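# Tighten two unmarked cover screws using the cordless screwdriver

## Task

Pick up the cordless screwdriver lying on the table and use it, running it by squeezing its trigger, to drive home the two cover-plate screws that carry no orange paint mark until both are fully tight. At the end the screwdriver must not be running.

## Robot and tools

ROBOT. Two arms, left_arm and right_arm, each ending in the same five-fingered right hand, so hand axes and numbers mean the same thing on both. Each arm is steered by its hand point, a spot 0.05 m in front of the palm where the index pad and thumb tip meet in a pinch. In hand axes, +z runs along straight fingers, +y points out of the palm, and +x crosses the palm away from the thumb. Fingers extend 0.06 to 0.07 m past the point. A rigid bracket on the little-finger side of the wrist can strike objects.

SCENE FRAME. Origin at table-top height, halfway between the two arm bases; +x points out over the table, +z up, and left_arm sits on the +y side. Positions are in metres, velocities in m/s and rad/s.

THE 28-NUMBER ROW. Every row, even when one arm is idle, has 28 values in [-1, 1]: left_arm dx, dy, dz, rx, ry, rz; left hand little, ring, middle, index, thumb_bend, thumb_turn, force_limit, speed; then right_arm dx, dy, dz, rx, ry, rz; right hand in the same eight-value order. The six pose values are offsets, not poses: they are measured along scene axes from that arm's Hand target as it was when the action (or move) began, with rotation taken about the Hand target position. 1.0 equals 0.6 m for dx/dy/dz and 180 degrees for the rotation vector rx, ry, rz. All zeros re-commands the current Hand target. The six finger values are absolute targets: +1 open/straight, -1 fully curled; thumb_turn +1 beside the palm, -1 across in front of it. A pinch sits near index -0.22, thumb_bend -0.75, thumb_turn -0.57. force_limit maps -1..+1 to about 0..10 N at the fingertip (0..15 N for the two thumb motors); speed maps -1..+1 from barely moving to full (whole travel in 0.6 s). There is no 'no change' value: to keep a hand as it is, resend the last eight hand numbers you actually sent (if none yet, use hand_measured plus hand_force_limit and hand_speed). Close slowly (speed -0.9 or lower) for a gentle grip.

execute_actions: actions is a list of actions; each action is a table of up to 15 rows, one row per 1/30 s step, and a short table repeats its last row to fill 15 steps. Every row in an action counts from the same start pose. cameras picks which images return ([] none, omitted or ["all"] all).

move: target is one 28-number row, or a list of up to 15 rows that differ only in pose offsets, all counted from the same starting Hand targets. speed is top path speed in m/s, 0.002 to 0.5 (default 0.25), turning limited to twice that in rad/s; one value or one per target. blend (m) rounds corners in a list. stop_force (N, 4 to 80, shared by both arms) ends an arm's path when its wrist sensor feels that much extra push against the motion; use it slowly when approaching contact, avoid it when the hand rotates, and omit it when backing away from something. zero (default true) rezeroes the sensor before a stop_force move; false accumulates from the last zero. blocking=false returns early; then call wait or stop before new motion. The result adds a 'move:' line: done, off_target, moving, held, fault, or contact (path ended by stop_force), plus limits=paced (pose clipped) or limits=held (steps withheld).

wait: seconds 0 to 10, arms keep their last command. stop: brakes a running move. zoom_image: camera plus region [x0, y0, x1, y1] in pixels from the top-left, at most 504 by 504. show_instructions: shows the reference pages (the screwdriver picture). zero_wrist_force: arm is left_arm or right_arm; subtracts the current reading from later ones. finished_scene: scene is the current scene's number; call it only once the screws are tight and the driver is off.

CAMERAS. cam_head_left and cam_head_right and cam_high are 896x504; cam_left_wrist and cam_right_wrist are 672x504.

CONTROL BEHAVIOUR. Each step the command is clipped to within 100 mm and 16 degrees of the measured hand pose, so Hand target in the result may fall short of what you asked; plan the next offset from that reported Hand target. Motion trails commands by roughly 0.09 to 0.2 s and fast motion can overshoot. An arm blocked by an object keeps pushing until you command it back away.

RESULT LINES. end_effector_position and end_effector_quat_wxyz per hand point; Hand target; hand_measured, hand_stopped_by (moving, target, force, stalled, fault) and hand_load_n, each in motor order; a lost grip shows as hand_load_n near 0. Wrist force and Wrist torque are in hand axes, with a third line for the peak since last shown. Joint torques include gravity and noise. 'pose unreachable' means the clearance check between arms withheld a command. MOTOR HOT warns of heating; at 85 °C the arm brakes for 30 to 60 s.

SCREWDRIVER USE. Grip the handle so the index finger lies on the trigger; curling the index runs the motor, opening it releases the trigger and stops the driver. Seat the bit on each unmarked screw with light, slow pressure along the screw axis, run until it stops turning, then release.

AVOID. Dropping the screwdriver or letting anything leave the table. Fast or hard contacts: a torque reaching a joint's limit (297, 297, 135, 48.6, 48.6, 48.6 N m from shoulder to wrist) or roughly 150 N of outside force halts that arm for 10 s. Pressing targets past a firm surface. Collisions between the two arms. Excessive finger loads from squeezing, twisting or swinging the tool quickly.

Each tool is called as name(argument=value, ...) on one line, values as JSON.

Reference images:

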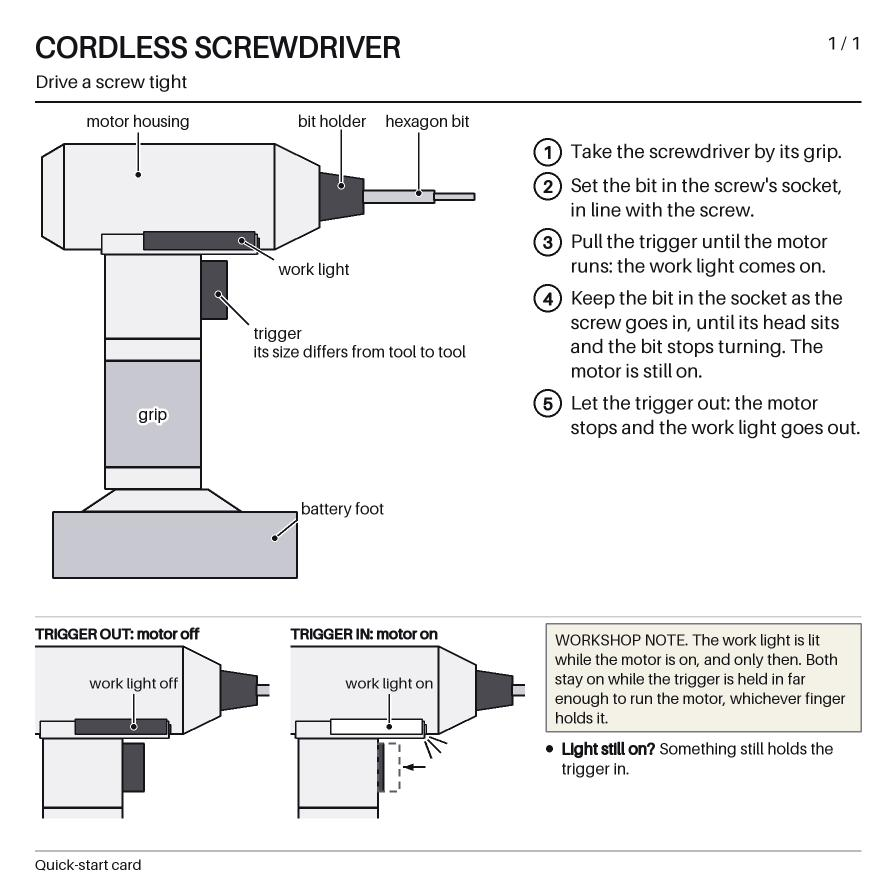

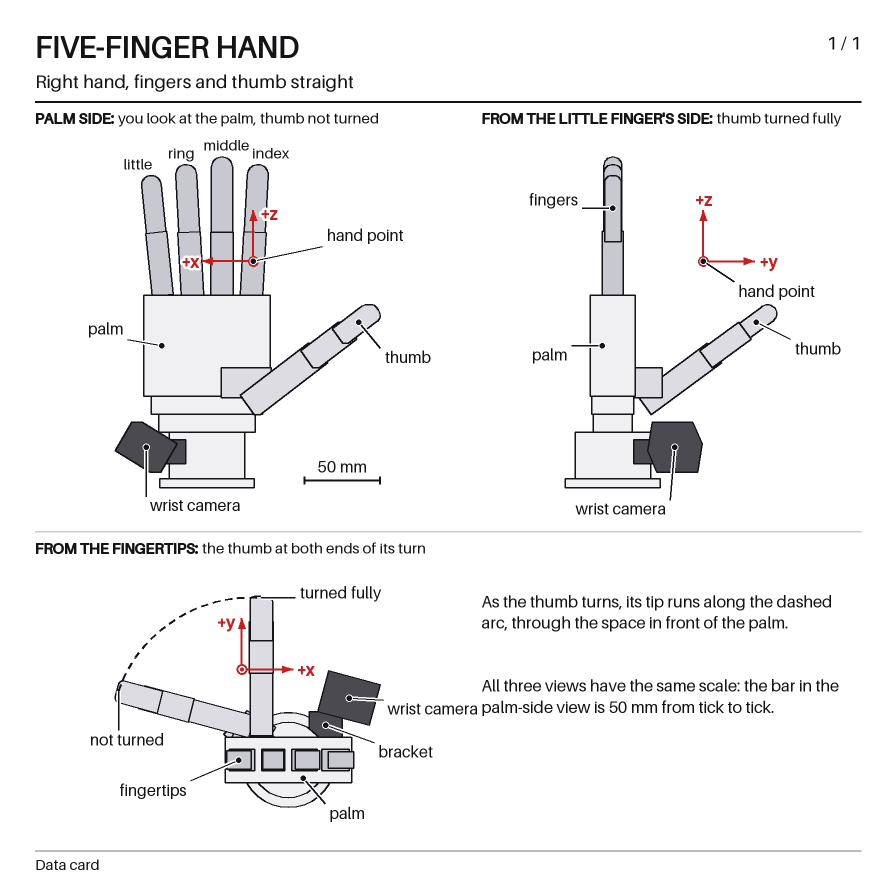

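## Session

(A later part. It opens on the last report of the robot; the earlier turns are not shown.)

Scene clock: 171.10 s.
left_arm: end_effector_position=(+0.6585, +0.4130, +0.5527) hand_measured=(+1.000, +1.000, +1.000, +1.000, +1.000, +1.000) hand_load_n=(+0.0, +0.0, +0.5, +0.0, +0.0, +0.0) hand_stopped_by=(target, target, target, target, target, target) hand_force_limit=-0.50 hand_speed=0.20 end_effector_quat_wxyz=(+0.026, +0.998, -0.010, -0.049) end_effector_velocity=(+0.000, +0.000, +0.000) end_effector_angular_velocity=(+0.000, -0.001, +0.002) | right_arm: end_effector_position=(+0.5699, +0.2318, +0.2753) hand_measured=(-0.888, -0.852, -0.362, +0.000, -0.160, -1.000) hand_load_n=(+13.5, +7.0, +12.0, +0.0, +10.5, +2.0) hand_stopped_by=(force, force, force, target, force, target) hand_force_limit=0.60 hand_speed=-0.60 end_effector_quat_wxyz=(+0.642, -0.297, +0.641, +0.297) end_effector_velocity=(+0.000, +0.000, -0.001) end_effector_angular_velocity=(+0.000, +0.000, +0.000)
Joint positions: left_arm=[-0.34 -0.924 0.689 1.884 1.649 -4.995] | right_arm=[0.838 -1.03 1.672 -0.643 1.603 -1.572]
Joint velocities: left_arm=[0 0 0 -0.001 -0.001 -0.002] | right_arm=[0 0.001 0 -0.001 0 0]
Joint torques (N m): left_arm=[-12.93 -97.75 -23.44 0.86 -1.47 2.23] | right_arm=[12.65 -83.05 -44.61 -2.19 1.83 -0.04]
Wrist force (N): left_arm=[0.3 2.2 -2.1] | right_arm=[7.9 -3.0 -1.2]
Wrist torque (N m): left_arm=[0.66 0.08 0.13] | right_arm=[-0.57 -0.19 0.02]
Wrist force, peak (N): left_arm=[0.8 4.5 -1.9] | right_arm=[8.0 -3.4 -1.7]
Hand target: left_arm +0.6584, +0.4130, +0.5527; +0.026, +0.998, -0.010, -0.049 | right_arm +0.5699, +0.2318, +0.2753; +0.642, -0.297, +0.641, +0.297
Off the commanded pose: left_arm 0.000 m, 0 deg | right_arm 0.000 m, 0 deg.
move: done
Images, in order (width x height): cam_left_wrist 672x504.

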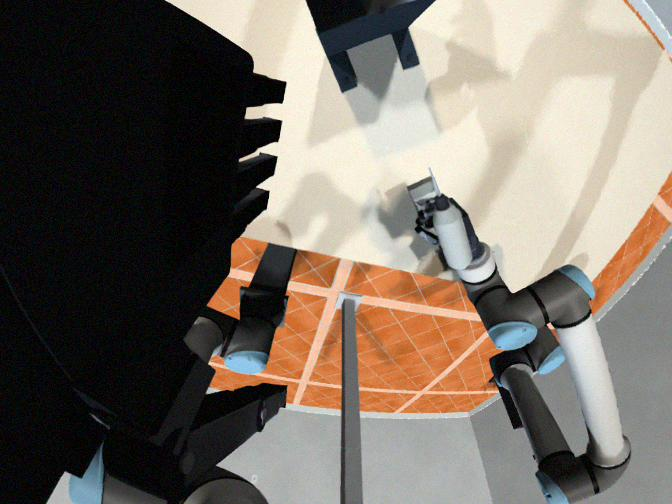

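move(target=[[0.14,0,0.2,0,0,0,1,1,1,1,1,1,-0.5,0.2,0.133,0.1,0,0,0,-0.022,-0.97,-0.97,-0.97,0.0,-0.3,-1,0.6,-0.6]], speed=0.2, cameras=["cam_left_wrist","cam_head_left"])

zoom_image(camera="cam_left_wrist", region=[270, 0, 520, 250])

Scene clock: 172.90 s.
left_arm: end_effector_position=(+0.7400, +0.4133, +0.6703) hand_measured=(+1.000, +1.000, +1.000, +1.000, +1.000, +1.000) hand_load_n=(+0.0, +0.0, +0.0, +0.0, +0.0, +0.0) hand_stopped_by=(target, target, target, target, target, target) hand_force_limit=-0.50 hand_speed=0.20 end_effector_quat_wxyz=(+0.095, +0.986, +0.058, +0.125) end_effector_velocity=(+0.000, +0.000, +0.000) end_effector_angular_velocity=(-0.001, +0.000, +0.001) | right_arm: end_effector_position=(+0.6498, +0.2918, +0.2753) hand_measured=(-0.888, -0.852, -0.362, +0.000, -0.160, -1.000) hand_load_n=(+13.5, +7.0, +12.0, +0.0, +10.0, +2.0) hand_stopped_by=(force, force, force, target, force, target) hand_force_limit=0.60 hand_speed=-0.60 end_effector_quat_wxyz=(+0.652, -0.275, +0.651, +0.274) end_effector_velocity=(+0.000, +0.000, -0.001) end_effector_angular_velocity=(+0.000, +0.000, +0.000)
Joint positions: left_arm=[-0.304 -0.729 0.034 1.965 1.668 -5.114] | right_arm=[0.831 -0.905 1.455 -0.551 1.665 -1.572]
Joint velocities: left_arm=[0 0 0 0 0.001 -0.001] | right_arm=[0 0.001 0 0 0 0]
Joint torques (N m): left_arm=[-15 -86.81 -31.96 2.7 -1.81 2.73] | right_arm=[14.54 -100.44 -49.09 -6.75 -1.27 -1.05]
Wrist force (N): left_arm=[1.0 2.5 -1.6] | right_arm=[7.5 -3.1 -1.4]
Wrist torque (N m): left_arm=[0.69 -0.10 0.23] | right_arm=[-0.56 -0.13 -0.01]
Wrist force, peak (N): left_arm=[0.5 1.9 -4.3] | right_arm=[8.1 -3.1 -3.1]
Hand target: left_arm +0.7427, +0.4131, +0.6726; +0.047, +0.999, +0.011, +0.004 | right_arm +0.6497, +0.2919, +0.2754; +0.652, -0.275, +0.651, +0.274
Off the commanded pose: left_arm 0.003 m, 23 deg; orientation clipped | right_arm 0.000 m, 0 deg.
elbow stopped short (left arm): the move would have taken joint 3 (elbow) straighter than the controller allows.
move: off_target (left_arm); limits=paced
Images, in order (width x height): cam_head_left 896x504, cam_left_wrist 672x504.

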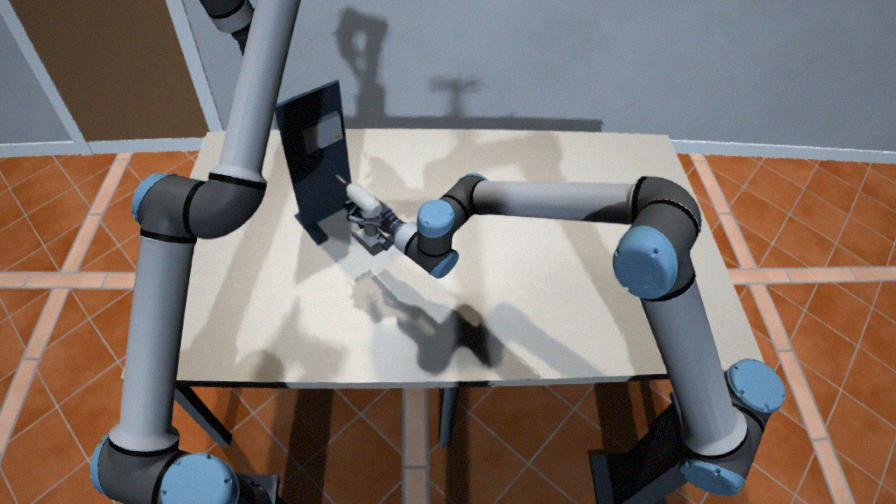

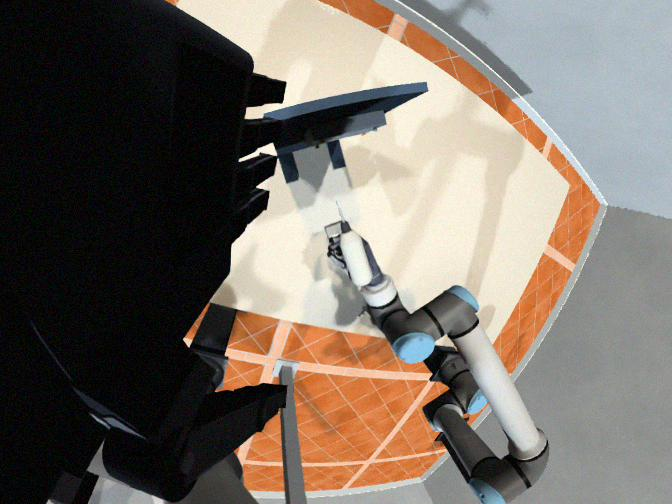

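Scaled by 2.016 from the camera's 672x504 image, which has a finer 960x720 frame.

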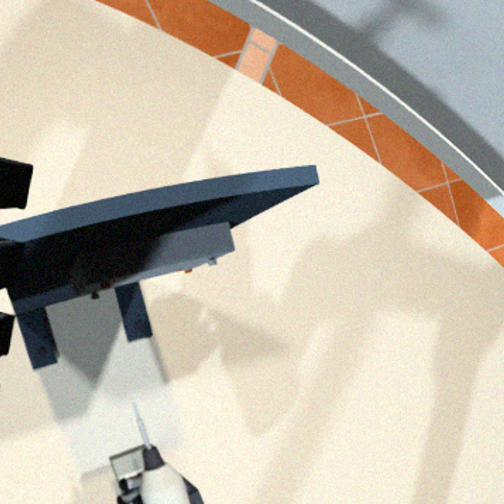

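zoom_image(camera="cam_left_wrist", region=[265, 95, 395, 285])

Scaled by 2.653 from the camera's 672x504 image, which has a finer 960x720 frame.

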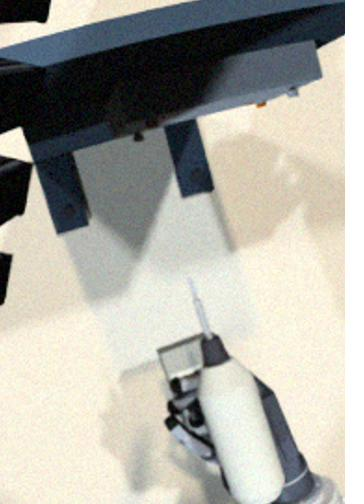

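move(target=[[0,0,0,0,0,0,1,1,1,1,1,1,-0.5,0.2,0.0933,0.07,0,0,0,0,-0.97,-0.97,-0.97,0.0,-0.3,-1,0.6,-0.6]], speed=0.15, cameras=["cam_left_wrist"])

zoom_image(camera="cam_left_wrist", region=[265, 115, 395, 245])

Scene clock: 174.67 s.
left_arm: end_effector_position=(+0.7401, +0.4133, +0.6704) hand_measured=(+1.000, +1.000, +1.000, +1.000, +1.000, +1.000) hand_load_n=(+0.0, +0.0, +0.0, +0.0, +0.0, +0.0) hand_stopped_by=(target, target, target, target, target, target) hand_force_limit=-0.50 hand_speed=0.20 end_effector_quat_wxyz=(+0.095, +0.986, +0.058, +0.126) end_effector_velocity=(+0.000, +0.000, -0.001) end_effector_angular_velocity=(+0.000, +0.001, +0.000) | right_arm: end_effector_position=(+0.7058, +0.3339, +0.2754) hand_measured=(-0.888, -0.852, -0.362, +0.000, -0.160, -1.000) hand_load_n=(+13.0, +7.0, +12.0, +0.0, +10.0, +2.0) hand_stopped_by=(force, force, force, target, force, target) hand_force_limit=0.60 hand_speed=-0.60 end_effector_quat_wxyz=(+0.652, -0.275, +0.651, +0.274) end_effector_velocity=(+0.000, +0.001, +0.001) end_effector_angular_velocity=(+0.001, -0.001, +0.000)
Joint positions: left_arm=[-0.304 -0.729 0.034 1.965 1.668 -5.115] | right_arm=[0.813 -0.811 1.285 -0.475 1.647 -1.572]
Joint velocities: left_arm=[0 0.001 0 0 0 0] | right_arm=[0 0 -0.001 0 0 0]
Joint torques (N m): left_arm=[11.02 -103.61 -17.14 3.77 -1.85 -0.4] | right_arm=[13.89 -108.77 -49.98 -6.36 2.24 1.82]
Wrist force (N): left_arm=[1.3 2.4 -1.6] | right_arm=[8.2 -3.1 -1.1]
Wrist torque (N m): left_arm=[0.67 -0.14 0.24] | right_arm=[-0.57 -0.23 0.02]
Wrist force, peak (N): left_arm=[0.7 2.9 -1.9] | right_arm=[7.8 -2.7 -3.4]
Hand target: left_arm +0.7427, +0.4131, +0.6726; +0.047, +0.999, +0.011, +0.004 | right_arm +0.7057, +0.3340, +0.2755; +0.652, -0.275, +0.651, +0.274
Off the commanded pose: left_arm 0.003 m, 16 deg | right_arm 0.000 m, 0 deg.
elbow stopped short (left arm): the move would have taken joint 3 (elbow) straighter than the controller allows.
move: off_target (left_arm)
Images, in order (width x height): cam_left_wrist 672x504.

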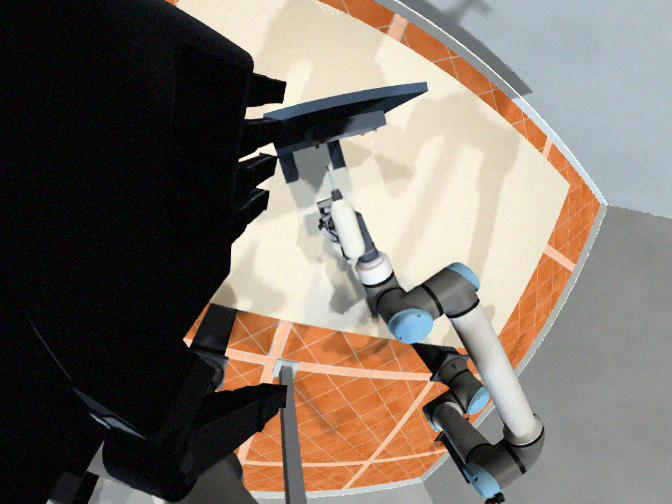

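Scaled by 3.877 from the camera's 672x504 image, which has a finer 960x720 frame.

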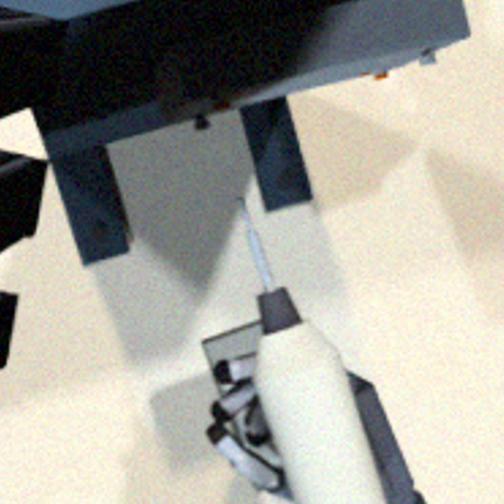

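move(target=[[0,0,0,0,0,0,1,1,1,1,1,1,-0.5,0.2,0.0163,0.0477,0,0,0,-0.014,-0.97,-0.97,-0.97,0.0,-0.3,-1,0.6,-0.6]], speed=0.1, cameras=["cam_left_wrist"])

zoom_image(camera="cam_left_wrist", region=[275, 115, 375, 215])

Scene clock: 175.83 s.
left_arm: end_effector_position=(+0.7401, +0.4132, +0.6703) hand_measured=(+1.000, +1.000, +1.000, +1.000, +1.000, +1.000) hand_load_n=(+0.0, +0.0, +0.0, +0.0, +0.0, +0.0) hand_stopped_by=(target, target, target, target, target, target) hand_force_limit=-0.50 hand_speed=0.20 end_effector_quat_wxyz=(+0.095, +0.986, +0.058, +0.126) end_effector_velocity=(+0.000, +0.001, +0.000) end_effector_angular_velocity=(+0.000, -0.001, +0.000) | right_arm: end_effector_position=(+0.7153, +0.3627, +0.2754) hand_measured=(-0.888, -0.852, -0.362, +0.000, -0.160, -1.000) hand_load_n=(+13.5, +7.0, +12.0, +0.0, +10.0, +2.0) hand_stopped_by=(force, force, force, target, force, target) hand_force_limit=0.60 hand_speed=-0.60 end_effector_quat_wxyz=(+0.658, -0.260, +0.657, +0.260) end_effector_velocity=(+0.000, -0.001, +0.002) end_effector_angular_velocity=(+0.003, -0.002, +0.002)
Joint positions: left_arm=[-0.304 -0.729 0.034 1.965 1.668 -5.114] | right_arm=[0.837 -0.763 1.196 -0.434 1.715 -1.572]
Joint velocities: left_arm=[0.001 0 0 -0.001 0 0] | right_arm=[-0.001 -0.002 0.003 -0.005 -0.003 0]
Joint torques (N m): left_arm=[10.53 -102.59 -17.99 2.32 0.31 -1.89] | right_arm=[-17.18 -125.58 -39.75 -6.45 -1.24 -1.57]
Wrist force (N): left_arm=[0.8 2.3 -2.2] | right_arm=[7.9 -3.5 -1.6]
Wrist torque (N m): left_arm=[0.70 -0.05 0.21] | right_arm=[-0.62 -0.16 0.01]
Wrist force, peak (N): left_arm=[1.3 2.5 -2.1] | right_arm=[8.0 -3.9 -2.2]
Hand target: left_arm +0.7427, +0.4131, +0.6726; +0.047, +0.999, +0.011, +0.004 | right_arm +0.7155, +0.3626, +0.2755; +0.658, -0.260, +0.657, +0.260
Off the commanded pose: left_arm 0.003 m, 16 deg | right_arm 0.000 m, 0 deg.
elbow stopped short (left arm): the move would have taken joint 3 (elbow) straighter than the controller allows.
move: off_target (left_arm)
Images, in order (width x height): cam_left_wrist 672x504.

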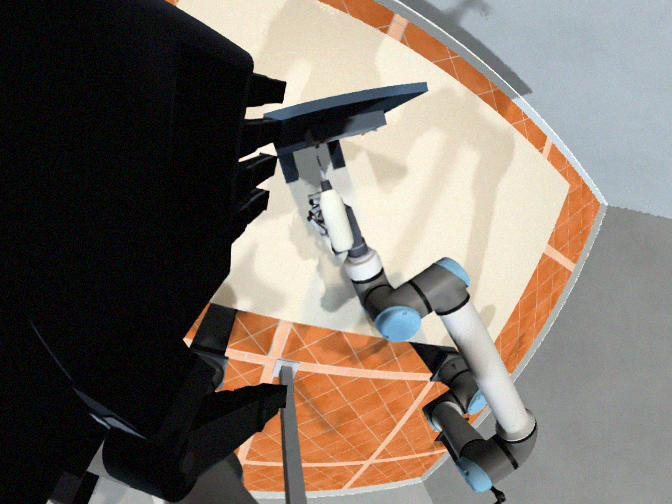

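Scaled by 5.040 from the camera's 672x504 image, which has a finer 960x720 frame.

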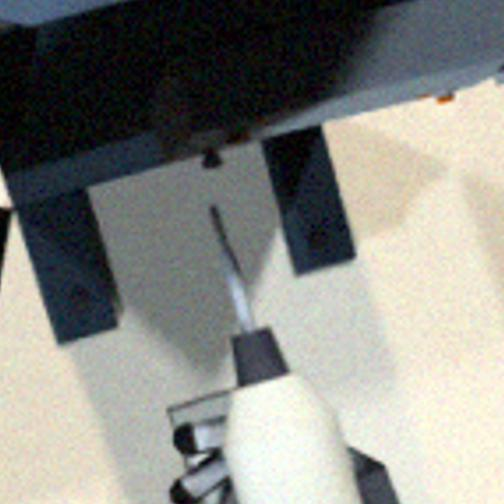

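move(target=[[-0.17,0.18,-0.2,0,0,-0.99,1,1,1,1,1,1,-0.5,0.2,0,0,0,0,0,-0.007,-0.97,-0.97,-0.97,0.0,-0.3,-1,0.6,-0.6],[-0.143,0.21,-0.45,0,0.70,0.70,1,1,1,1,1,1,-0.5,0.2,0,0,0,0,0,-0.007,-0.97,-0.97,-0.97,0.0,-0.3,-1,0.6,-0.6]], speed=0.4, blend=[0.05,0], cameras=["cam_left_wrist"])

Scene clock: 180.93 s.
left_arm: end_effector_position=(+0.6440, +0.5256, +0.5258) hand_measured=(+1.000, +1.000, +1.000, +1.000, +1.000, +1.000) hand_load_n=(+0.0, +0.0, +0.0, +0.0, +0.0, +0.0) hand_stopped_by=(target, target, target, target, target, target) hand_force_limit=-0.50 hand_speed=0.20 end_effector_quat_wxyz=(+0.091, +0.671, +0.680, -0.282) end_effector_velocity=(+0.000, +0.000, +0.001) end_effector_angular_velocity=(+0.000, -0.002, -0.001) | right_arm: end_effector_position=(+0.7155, +0.3626, +0.2755) hand_measured=(-0.888, -0.852, -0.362, +0.000, -0.160, -1.000) hand_load_n=(+13.5, +7.0, +12.5, +0.0, +10.0, +2.0) hand_stopped_by=(force, force, force, target, force, target) hand_force_limit=0.60 hand_speed=-0.60 end_effector_quat_wxyz=(+0.661, -0.253, +0.660, +0.253) end_effector_velocity=(+0.000, +0.000, +0.001) end_effector_angular_velocity=(+0.001, -0.001, +0.000)
Joint positions: left_arm=[-0.095 -1.076 1.085 1.827 2.118 -6.283] | right_arm=[0.843 -0.762 1.194 -0.433 1.743 -1.572]
Joint velocities: left_arm=[0 0 0 0 0 0.001] | right_arm=[0 -0.001 0 0 0 0]
Joint torques (N m): left_arm=[-15.11 -84.36 -50.31 0.82 0.84 4.2] | right_arm=[12.11 -107.12 -49.22 -2.32 0.38 -2.02]
Wrist force (N): left_arm=[-0.7 1.6 -1.9] | right_arm=[8.1 -3.2 -1.1]
Wrist torque (N m): left_arm=[0.48 0.25 0.00] | right_arm=[-0.59 -0.20 0.03]
Wrist force, peak (N): left_arm=[6.7 7.2 2.0] | right_arm=[8.3 -3.3 -1.5]
Hand target: left_arm +0.6440, +0.5255, +0.5260; +0.091, +0.671, +0.680, -0.282 | right_arm +0.7155, +0.3626, +0.2755; +0.661, -0.253, +0.660, +0.253
Off the commanded pose: left_arm 0.125 m, 91 deg | right_arm 0.000 m, 0 deg.
move: held (left_arm; a check stopped the path); path passed 1 of 2 targets; limits=paced,held
pose unreachable (left arm): on one or more control steps of this call, first in action 0 (counted from 0), this arm could not follow its commanded pose, so it was not sent that pose on those steps. It may still have moved: this result reports where it is.
cause: moving toward the commanded pose would bring two parts of the arm too close to each other (joints 4 (wrist 1) to 6 (wrist 3) lie between them).
Images, in order (width x height): cam_left_wrist 672x504.

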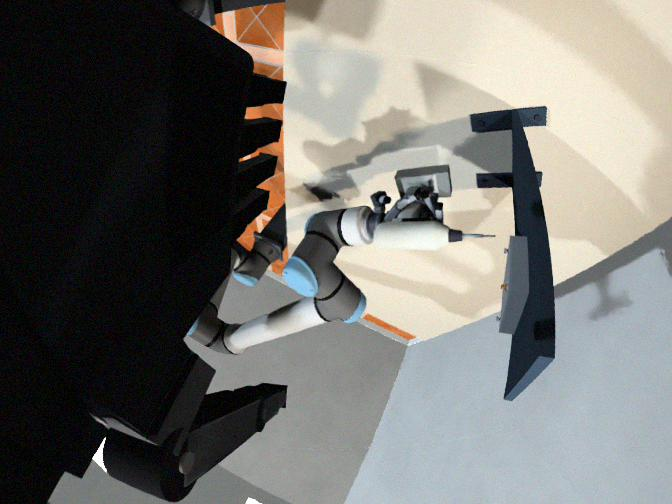

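zoom_image(camera="cam_left_wrist", region=[440, 210, 550, 340])

Scaled by 3.877 from the camera's 672x504 image, which has a finer 960x720 frame.

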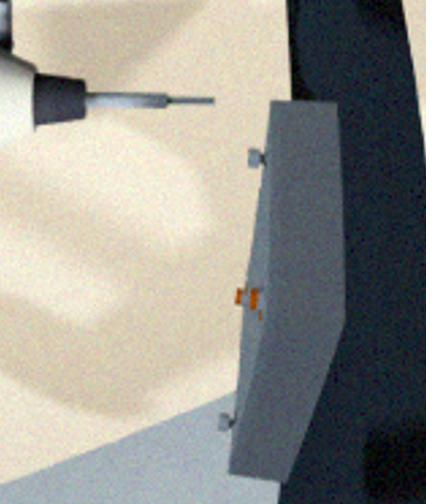

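move(target=[[0,0,0,0,0,0,1,1,1,1,1,1,-0.5,0.2,0,0,0.03,0,0,0,-0.97,-0.97,-0.97,0.0,-0.3,-1,0.6,-0.6]], speed=0.1, cameras=["cam_left_wrist"])

zoom_image(camera="cam_left_wrist", region=[440, 210, 550, 340])

Scene clock: 182.23 s.
left_arm: end_effector_position=(+0.6440, +0.5255, +0.5260) hand_measured=(+1.000, +1.000, +1.000, +1.000, +1.000, +1.000) hand_load_n=(+0.0, +0.0, +0.0, +0.0, +0.0, +0.0) hand_stopped_by=(target, target, target, target, target, target) hand_force_limit=-0.50 hand_speed=0.20 end_effector_quat_wxyz=(+0.091, +0.671, +0.680, -0.282) end_effector_velocity=(+0.000, +0.000, +0.001) end_effector_angular_velocity=(+0.000, +0.000, +0.001) | right_arm: end_effector_position=(+0.7155, +0.3626, +0.2937) hand_measured=(-0.888, -0.852, -0.362, +0.000, -0.160, -1.000) hand_load_n=(+13.5, +7.0, +12.0, +0.0, +10.5, +2.0) hand_stopped_by=(force, force, force, target, force, target) hand_force_limit=0.60 hand_speed=-0.60 end_effector_quat_wxyz=(+0.661, -0.253, +0.660, +0.253) end_effector_velocity=(+0.000, +0.000, -0.001) end_effector_angular_velocity=(+0.001, -0.001, +0.001)
Joint positions: left_arm=[-0.095 -1.076 1.085 1.827 2.118 -6.283] | right_arm=[0.843 -0.775 1.183 -0.41 1.743 -1.572]
Joint velocities: left_arm=[0 -0.001 0 0 0 -0.001] | right_arm=[0 0.001 0.001 -0.003 -0.001 0]
Joint torques (N m): left_arm=[-15.83 -90.29 -47.3 2.11 2.75 3.77] | right_arm=[6.81 -105.2 -40.02 -6.76 -0.32 -1.93]
Wrist force (N): left_arm=[-0.5 1.8 -1.8] | right_arm=[7.9 -3.0 -1.5]
Wrist torque (N m): left_arm=[0.49 0.21 0.02] | right_arm=[-0.55 -0.14 0.02]
Wrist force, peak (N): left_arm=[-1.0 2.2 -2.2] | right_arm=[9.4 -3.4 -1.5]
Hand target: left_arm +0.6440, +0.5255, +0.5260; +0.091, +0.671, +0.680, -0.282 | right_arm +0.7155, +0.3626, +0.2935; +0.661, -0.253, +0.660, +0.253
Off the commanded pose: left_arm 0.000 m, 0 deg | right_arm 0.000 m, 0 deg.
move: done
Images, in order (width x height): cam_left_wrist 672x504.

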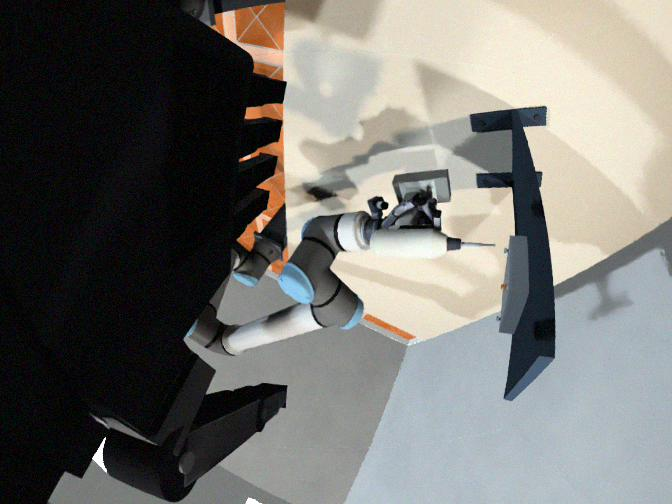

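Scaled by 3.877 from the camera's 672x504 image, which has a finer 960x720 frame.

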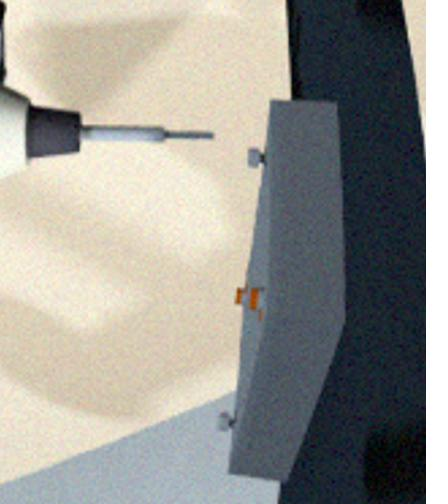

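wait(seconds=0, cameras=["cam_head_left","cam_high"])

zoom_image(camera="cam_head_left", region=[280, 90, 380, 200])

zoom_image(camera="cam_high", region=[390, 140, 490, 260])

Scene clock: 183.63 s.
left_arm: end_effector_position=(+0.6440, +0.5255, +0.5260) hand_measured=(+1.000, +1.000, +1.000, +1.000, +1.000, +1.000) hand_load_n=(+0.0, +0.0, +0.0, +0.0, +0.0, -0.5) hand_stopped_by=(target, target, target, target, target, target) hand_force_limit=-0.50 hand_speed=0.20 end_effector_quat_wxyz=(+0.091, +0.671, +0.680, -0.282) end_effector_velocity=(+0.000, +0.001, +0.000) end_effector_angular_velocity=(+0.000, +0.001, +0.002) | right_arm: end_effector_position=(+0.7155, +0.3626, +0.2935) hand_measured=(-0.888, -0.852, -0.362, +0.000, -0.160, -1.000) hand_load_n=(+13.5, +7.0, +12.0, +0.0, +10.0, +2.0) hand_stopped_by=(force, force, force, target, force, target) hand_force_limit=0.60 hand_speed=-0.60 end_effector_quat_wxyz=(+0.661, -0.253, +0.660, +0.253) end_effector_velocity=(+0.000, +0.000, +0.000) end_effector_angular_velocity=(-0.001, +0.001, +0.000)
Joint positions: left_arm=[-0.095 -1.076 1.085 1.827 2.118 -6.283] | right_arm=[0.843 -0.775 1.183 -0.41 1.743 -1.572]
Joint velocities: left_arm=[0.001 0 0 0 0 -0.001] | right_arm=[0 -0.001 0 0.002 0 0]
Joint torques (N m): left_arm=[-13.52 -88.02 -45.23 2 3.41 4.18] | right_arm=[-4.71 -106.84 -42.74 -5.93 -0.28 -1.43]
Wrist force (N): left_arm=[-0.6 1.9 -2.2] | right_arm=[8.1 -3.2 -1.3]
Wrist torque (N m): left_arm=[0.54 0.24 0.01] | right_arm=[-0.58 -0.20 0.04]
Wrist force, peak (N): left_arm=[-0.9 2.0 -2.4] | right_arm=[8.5 -3.1 -1.6]
Hand target: left_arm +0.6440, +0.5255, +0.5260; +0.091, +0.671, +0.680, -0.282 | right_arm +0.7155, +0.3626, +0.2935; +0.661, -0.253, +0.660, +0.253
Off the commanded pose: left_arm 0.000 m, 0 deg | right_arm 0.000 m, 0 deg.
Images, in order (width x height): cam_head_left 896x504, cam_high 896x504.

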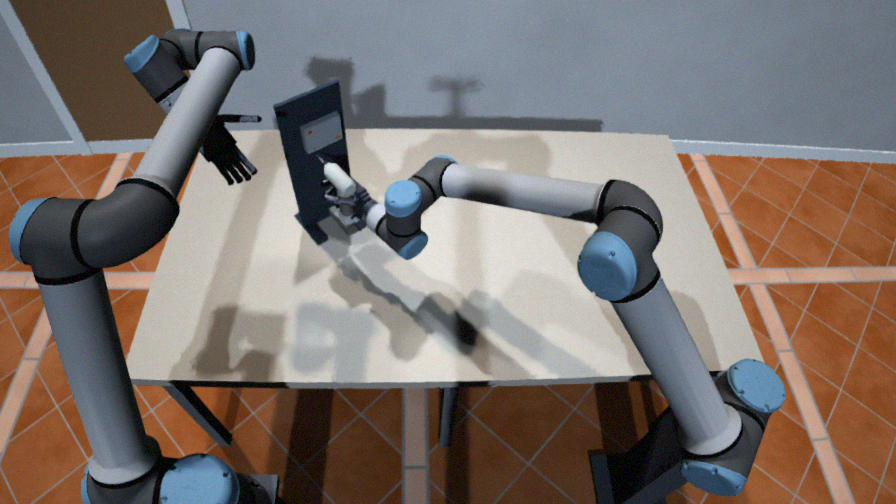

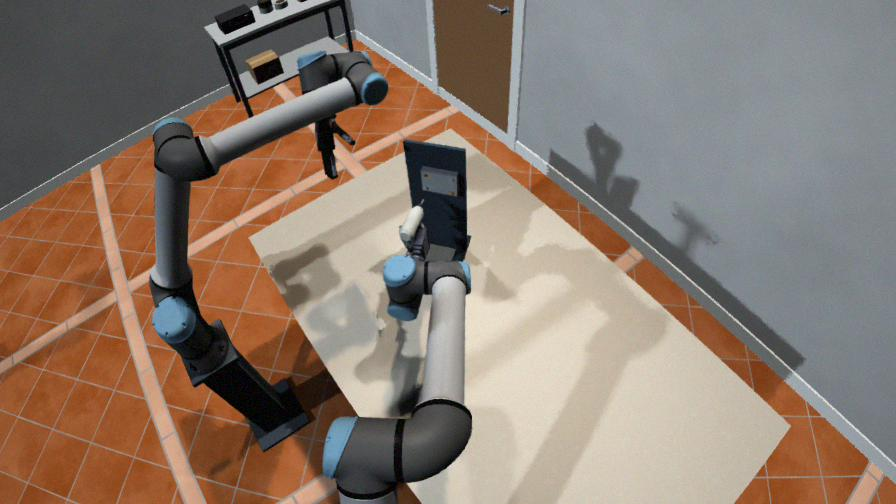

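Scaled by 4.582.

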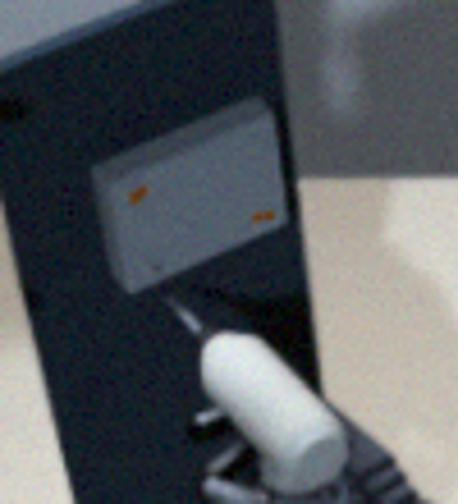

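Scaled by 4.200.

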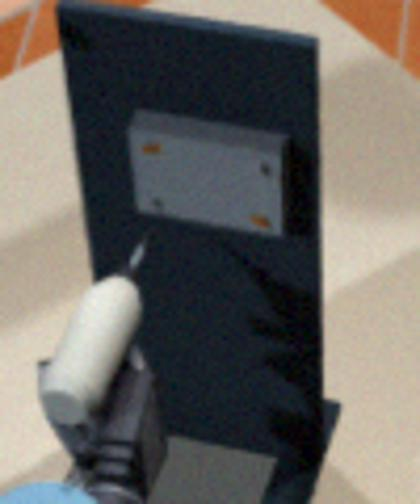

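move(target=[[0,0,0,0,0,0,1,1,1,1,1,1,-0.5,0.2,0.0128,0.0023,0.0158,0,0,0,-0.97,-0.97,-0.97,0.0,-0.3,-1,0.6,-0.6]], speed=0.05, stop_force=5, cameras=["cam_left_wrist","cam_head_left","cam_high"])

zoom_image(camera="cam_left_wrist", region=[470, 215, 540, 285])

zoom_image(camera="cam_head_left", region=[290, 110, 350, 180])

zoom_image(camera="cam_high", region=[410, 150, 470, 220])

Scene clock: 186.10 s.
left_arm: end_effector_position=(+0.6440, +0.5255, +0.5260) hand_measured=(+1.000, +1.000, +1.000, +1.000, +1.000, +1.000) hand_load_n=(+0.5, +0.0, +0.0, +0.0, +0.0, +0.0) hand_stopped_by=(target, target, target, target, target, target) hand_force_limit=-0.50 hand_speed=0.20 end_effector_quat_wxyz=(+0.091, +0.671, +0.680, -0.282) end_effector_velocity=(+0.000, +0.000, +0.000) end_effector_angular_velocity=(+0.000, +0.000, +0.000) | right_arm: end_effector_position=(+0.7232, +0.3640, +0.3029) hand_measured=(-0.888, -0.852, -0.362, +0.000, -0.160, -1.000) hand_load_n=(+13.5, +7.0, +12.0, +0.0, +10.0, +2.0) hand_stopped_by=(force, force, force, target, force, target) hand_force_limit=0.60 hand_speed=-0.60 end_effector_quat_wxyz=(+0.661, -0.253, +0.660, +0.253) end_effector_velocity=(+0.000, +0.000, +0.000) end_effector_angular_velocity=(+0.001, +0.000, +0.000)
Joint positions: left_arm=[-0.095 -1.076 1.085 1.827 2.118 -6.283] | right_arm=[0.837 -0.773 1.162 -0.391 1.737 -1.572]
Joint velocities: left_arm=[0 0 0 0 0 0] | right_arm=[0 0 0 -0.001 0 0]
Joint torques (N m): left_arm=[-10.68 -91.17 -39.37 3.47 3.02 4.25] | right_arm=[13.81 -121.66 -42.04 -6.14 1.4 0.6]
Wrist force (N): left_arm=[-0.6 1.6 -2.1] | right_arm=[8.2 -3.0 -1.6]
Wrist torque (N m): left_arm=[0.49 0.23 0.01] | right_arm=[-0.54 -0.19 0.04]
Wrist force, peak (N): left_arm=[-0.4 2.0 -2.5] | right_arm=[8.8 -2.5 -1.9]
Hand target: left_arm +0.6440, +0.5255, +0.5260; +0.091, +0.671, +0.680, -0.282 | right_arm +0.7232, +0.3640, +0.3030; +0.661, -0.253, +0.660, +0.253
Off the commanded pose: left_arm 0.000 m, 0 deg | right_arm 0.000 m, 0 deg.
move: done
Images, in order (width x height): cam_head_left 896x504, cam_high 896x504, cam_left_wrist 672x504.

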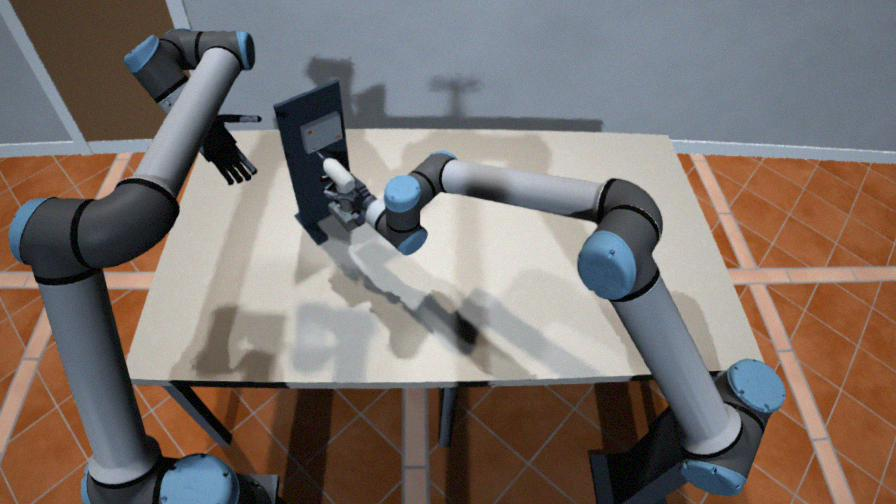

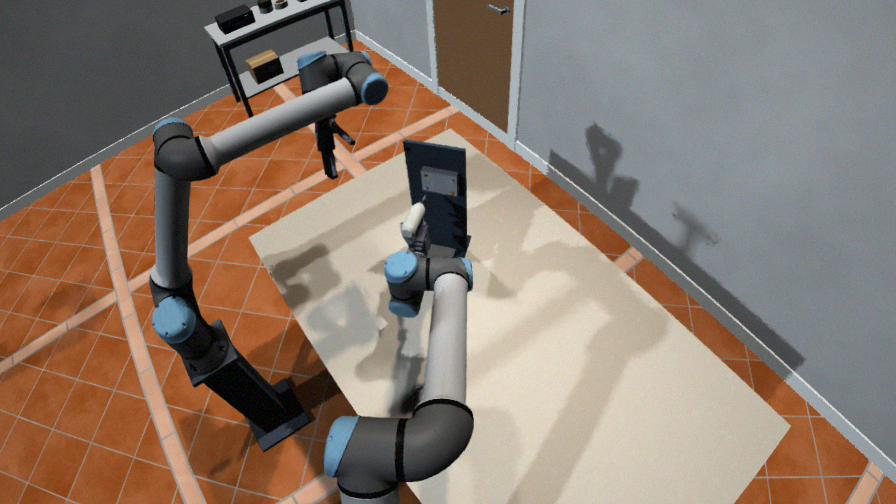

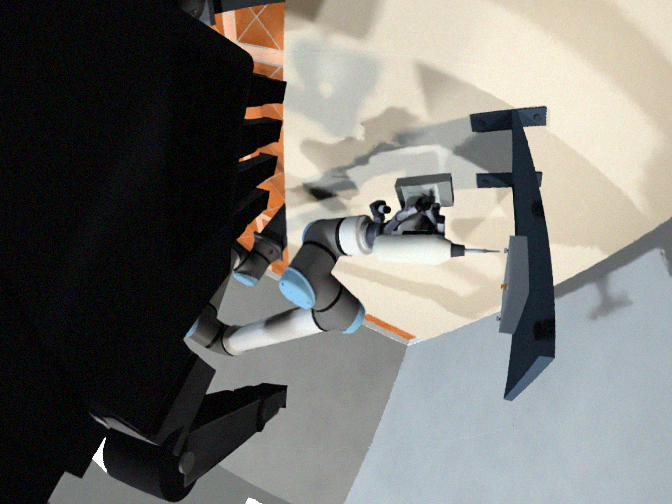

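Scaled by 7.200 from the camera's 672x504 image, which has a finer 960x720 frame.

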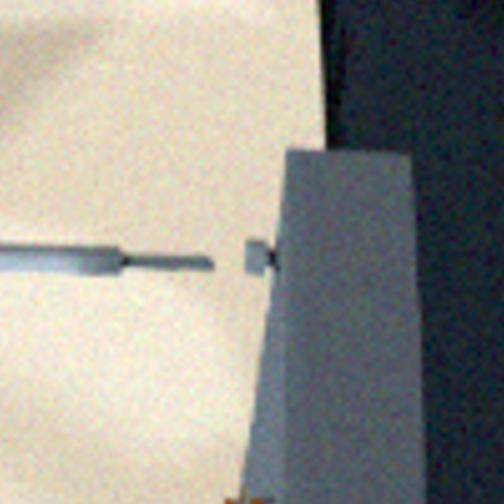

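Scaled by 7.200.

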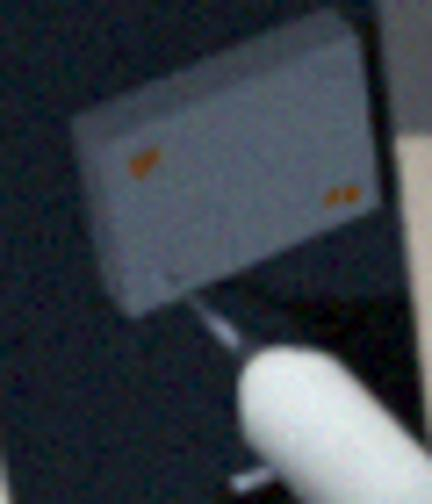

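Scaled by 7.200.

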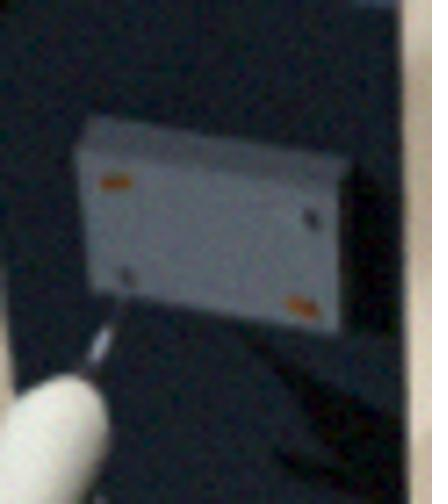

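move(target=[0,0,0,0,0,0,1,1,1,1,1,1,-0.5,0.2,0.0053,0.004,0,0,0,0,-0.97,-0.97,-0.97,0.0,-0.3,-1,0.6,-0.6], speed=0.02)

zoom_image(camera="cam_left_wrist", region=[470, 215, 540, 285])

zoom_image(camera="cam_head_left", region=[290, 110, 350, 180])

zoom_image(camera="cam_high", region=[410, 150, 470, 220])

Scene clock: 187.60 s.
left_arm: end_effector_position=(+0.6440, +0.5255, +0.5260) hand_measured=(+1.000, +1.000, +1.000, +1.000, +1.000, +1.000) hand_load_n=(+0.0, +0.0, +0.0, +0.0, +0.0, +0.0) hand_stopped_by=(target, target, target, target, target, target) hand_force_limit=-0.50 hand_speed=0.20 end_effector_quat_wxyz=(+0.091, +0.671, +0.680, -0.282) end_effector_velocity=(+0.000, -0.001, +0.000) end_effector_angular_velocity=(+0.000, +0.001, -0.001) | right_arm: end_effector_position=(+0.7264, +0.3664, +0.3030) hand_measured=(-0.888, -0.852, -0.362, +0.000, -0.160, -1.000) hand_load_n=(+13.5, +7.0, +12.0, +0.0, +10.5, +2.0) hand_stopped_by=(force, force, force, target, force, target) hand_force_limit=0.60 hand_speed=-0.60 end_effector_quat_wxyz=(+0.661, -0.253, +0.660, +0.253) end_effector_velocity=(+0.000, +0.000, +0.000) end_effector_angular_velocity=(+0.001, +0.000, +0.000)
Joint positions: left_arm=[-0.095 -1.076 1.085 1.827 2.118 -6.283] | right_arm=[0.836 -0.767 1.151 -0.385 1.736 -1.572]
Joint velocities: left_arm=[-0.001 0.001 0 0 0 0] | right_arm=[0 -0.001 0.001 -0.001 0 0]
Joint torques (N m): left_arm=[-11.09 -86.97 -34.47 3.89 2.98 3.9] | right_arm=[-13.93 -121.87 -42.42 -3.07 -1.11 0.6]
Wrist force (N): left_arm=[-0.7 1.4 -2.3] | right_arm=[8.3 -3.0 -1.1]
Wrist torque (N m): left_arm=[0.47 0.24 -0.01] | right_arm=[-0.56 -0.22 0.05]
Wrist force, peak (N): left_arm=[-0.5 2.1 -2.3] | right_arm=[8.5 -3.0 -1.4]
Hand target: left_arm +0.6440, +0.5255, +0.5260; +0.091, +0.671, +0.680, -0.282 | right_arm +0.7263, +0.3664, +0.3030; +0.661, -0.253, +0.660, +0.253
Off the commanded pose: left_arm 0.000 m, 0 deg | right_arm 0.000 m, 0 deg.
move: done

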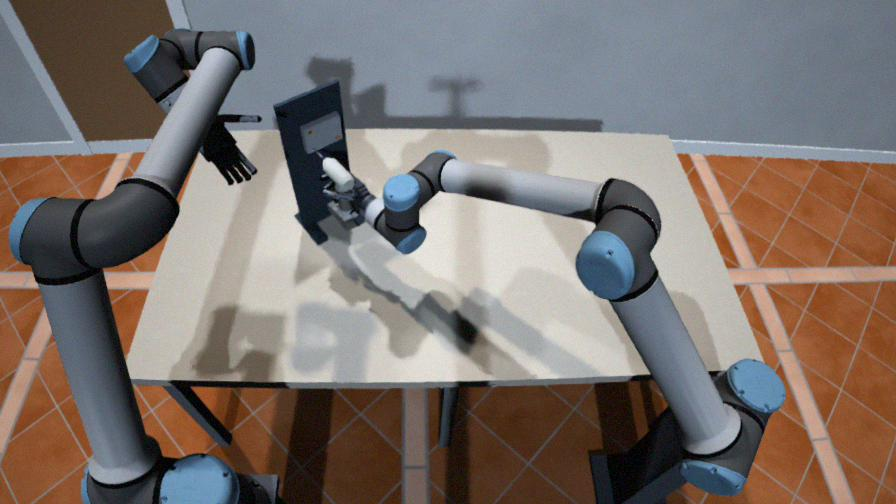

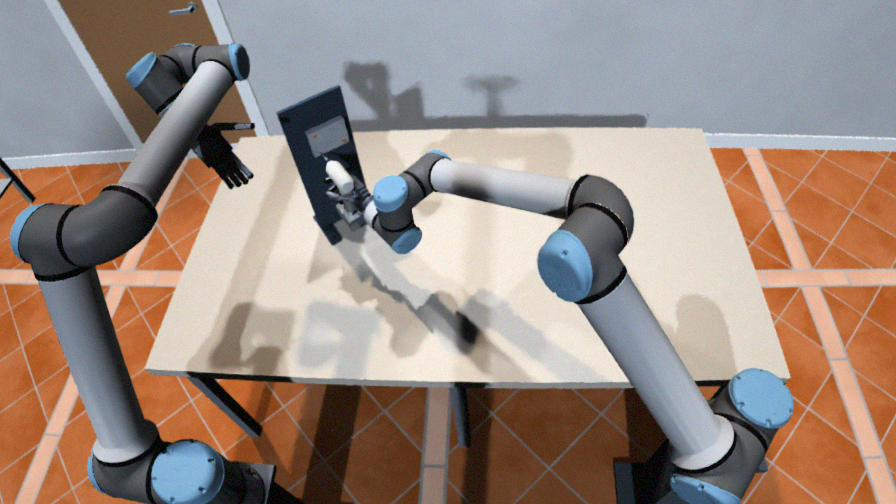

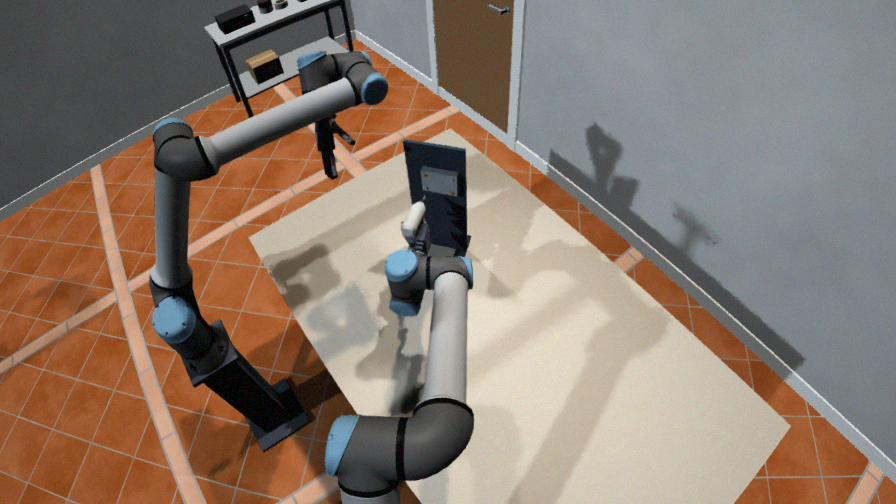

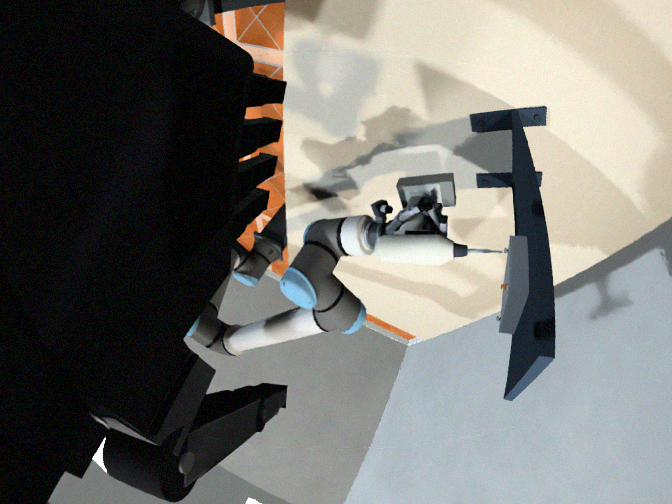

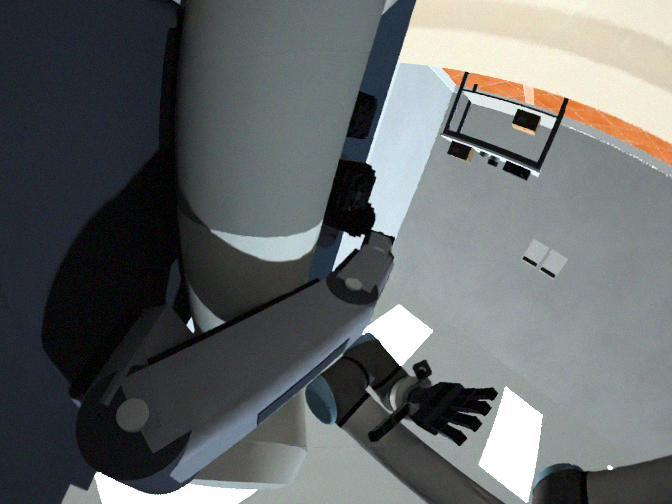

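Scaled by 7.200 from the camera's 672x504 image, which has a finer 960x720 frame.

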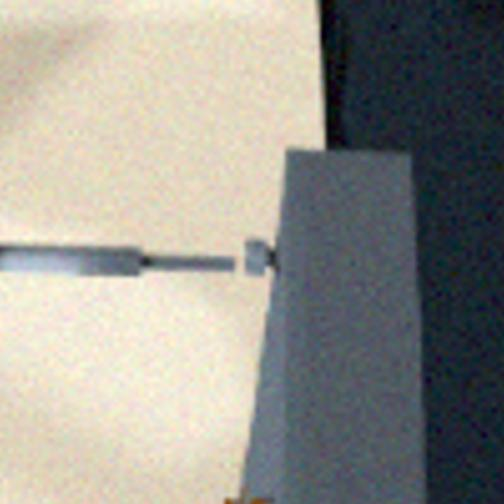

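Scaled by 7.200.

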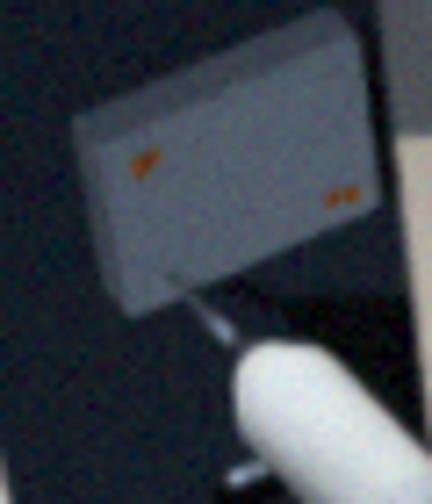

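Scaled by 7.200.

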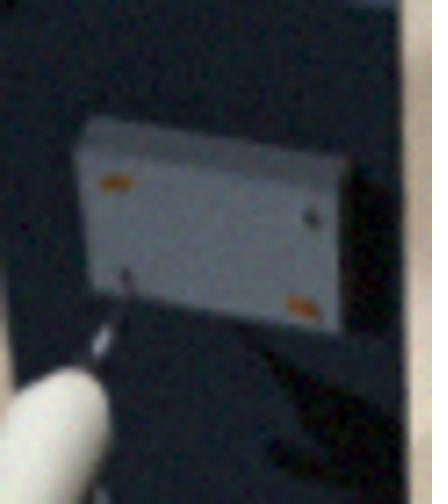

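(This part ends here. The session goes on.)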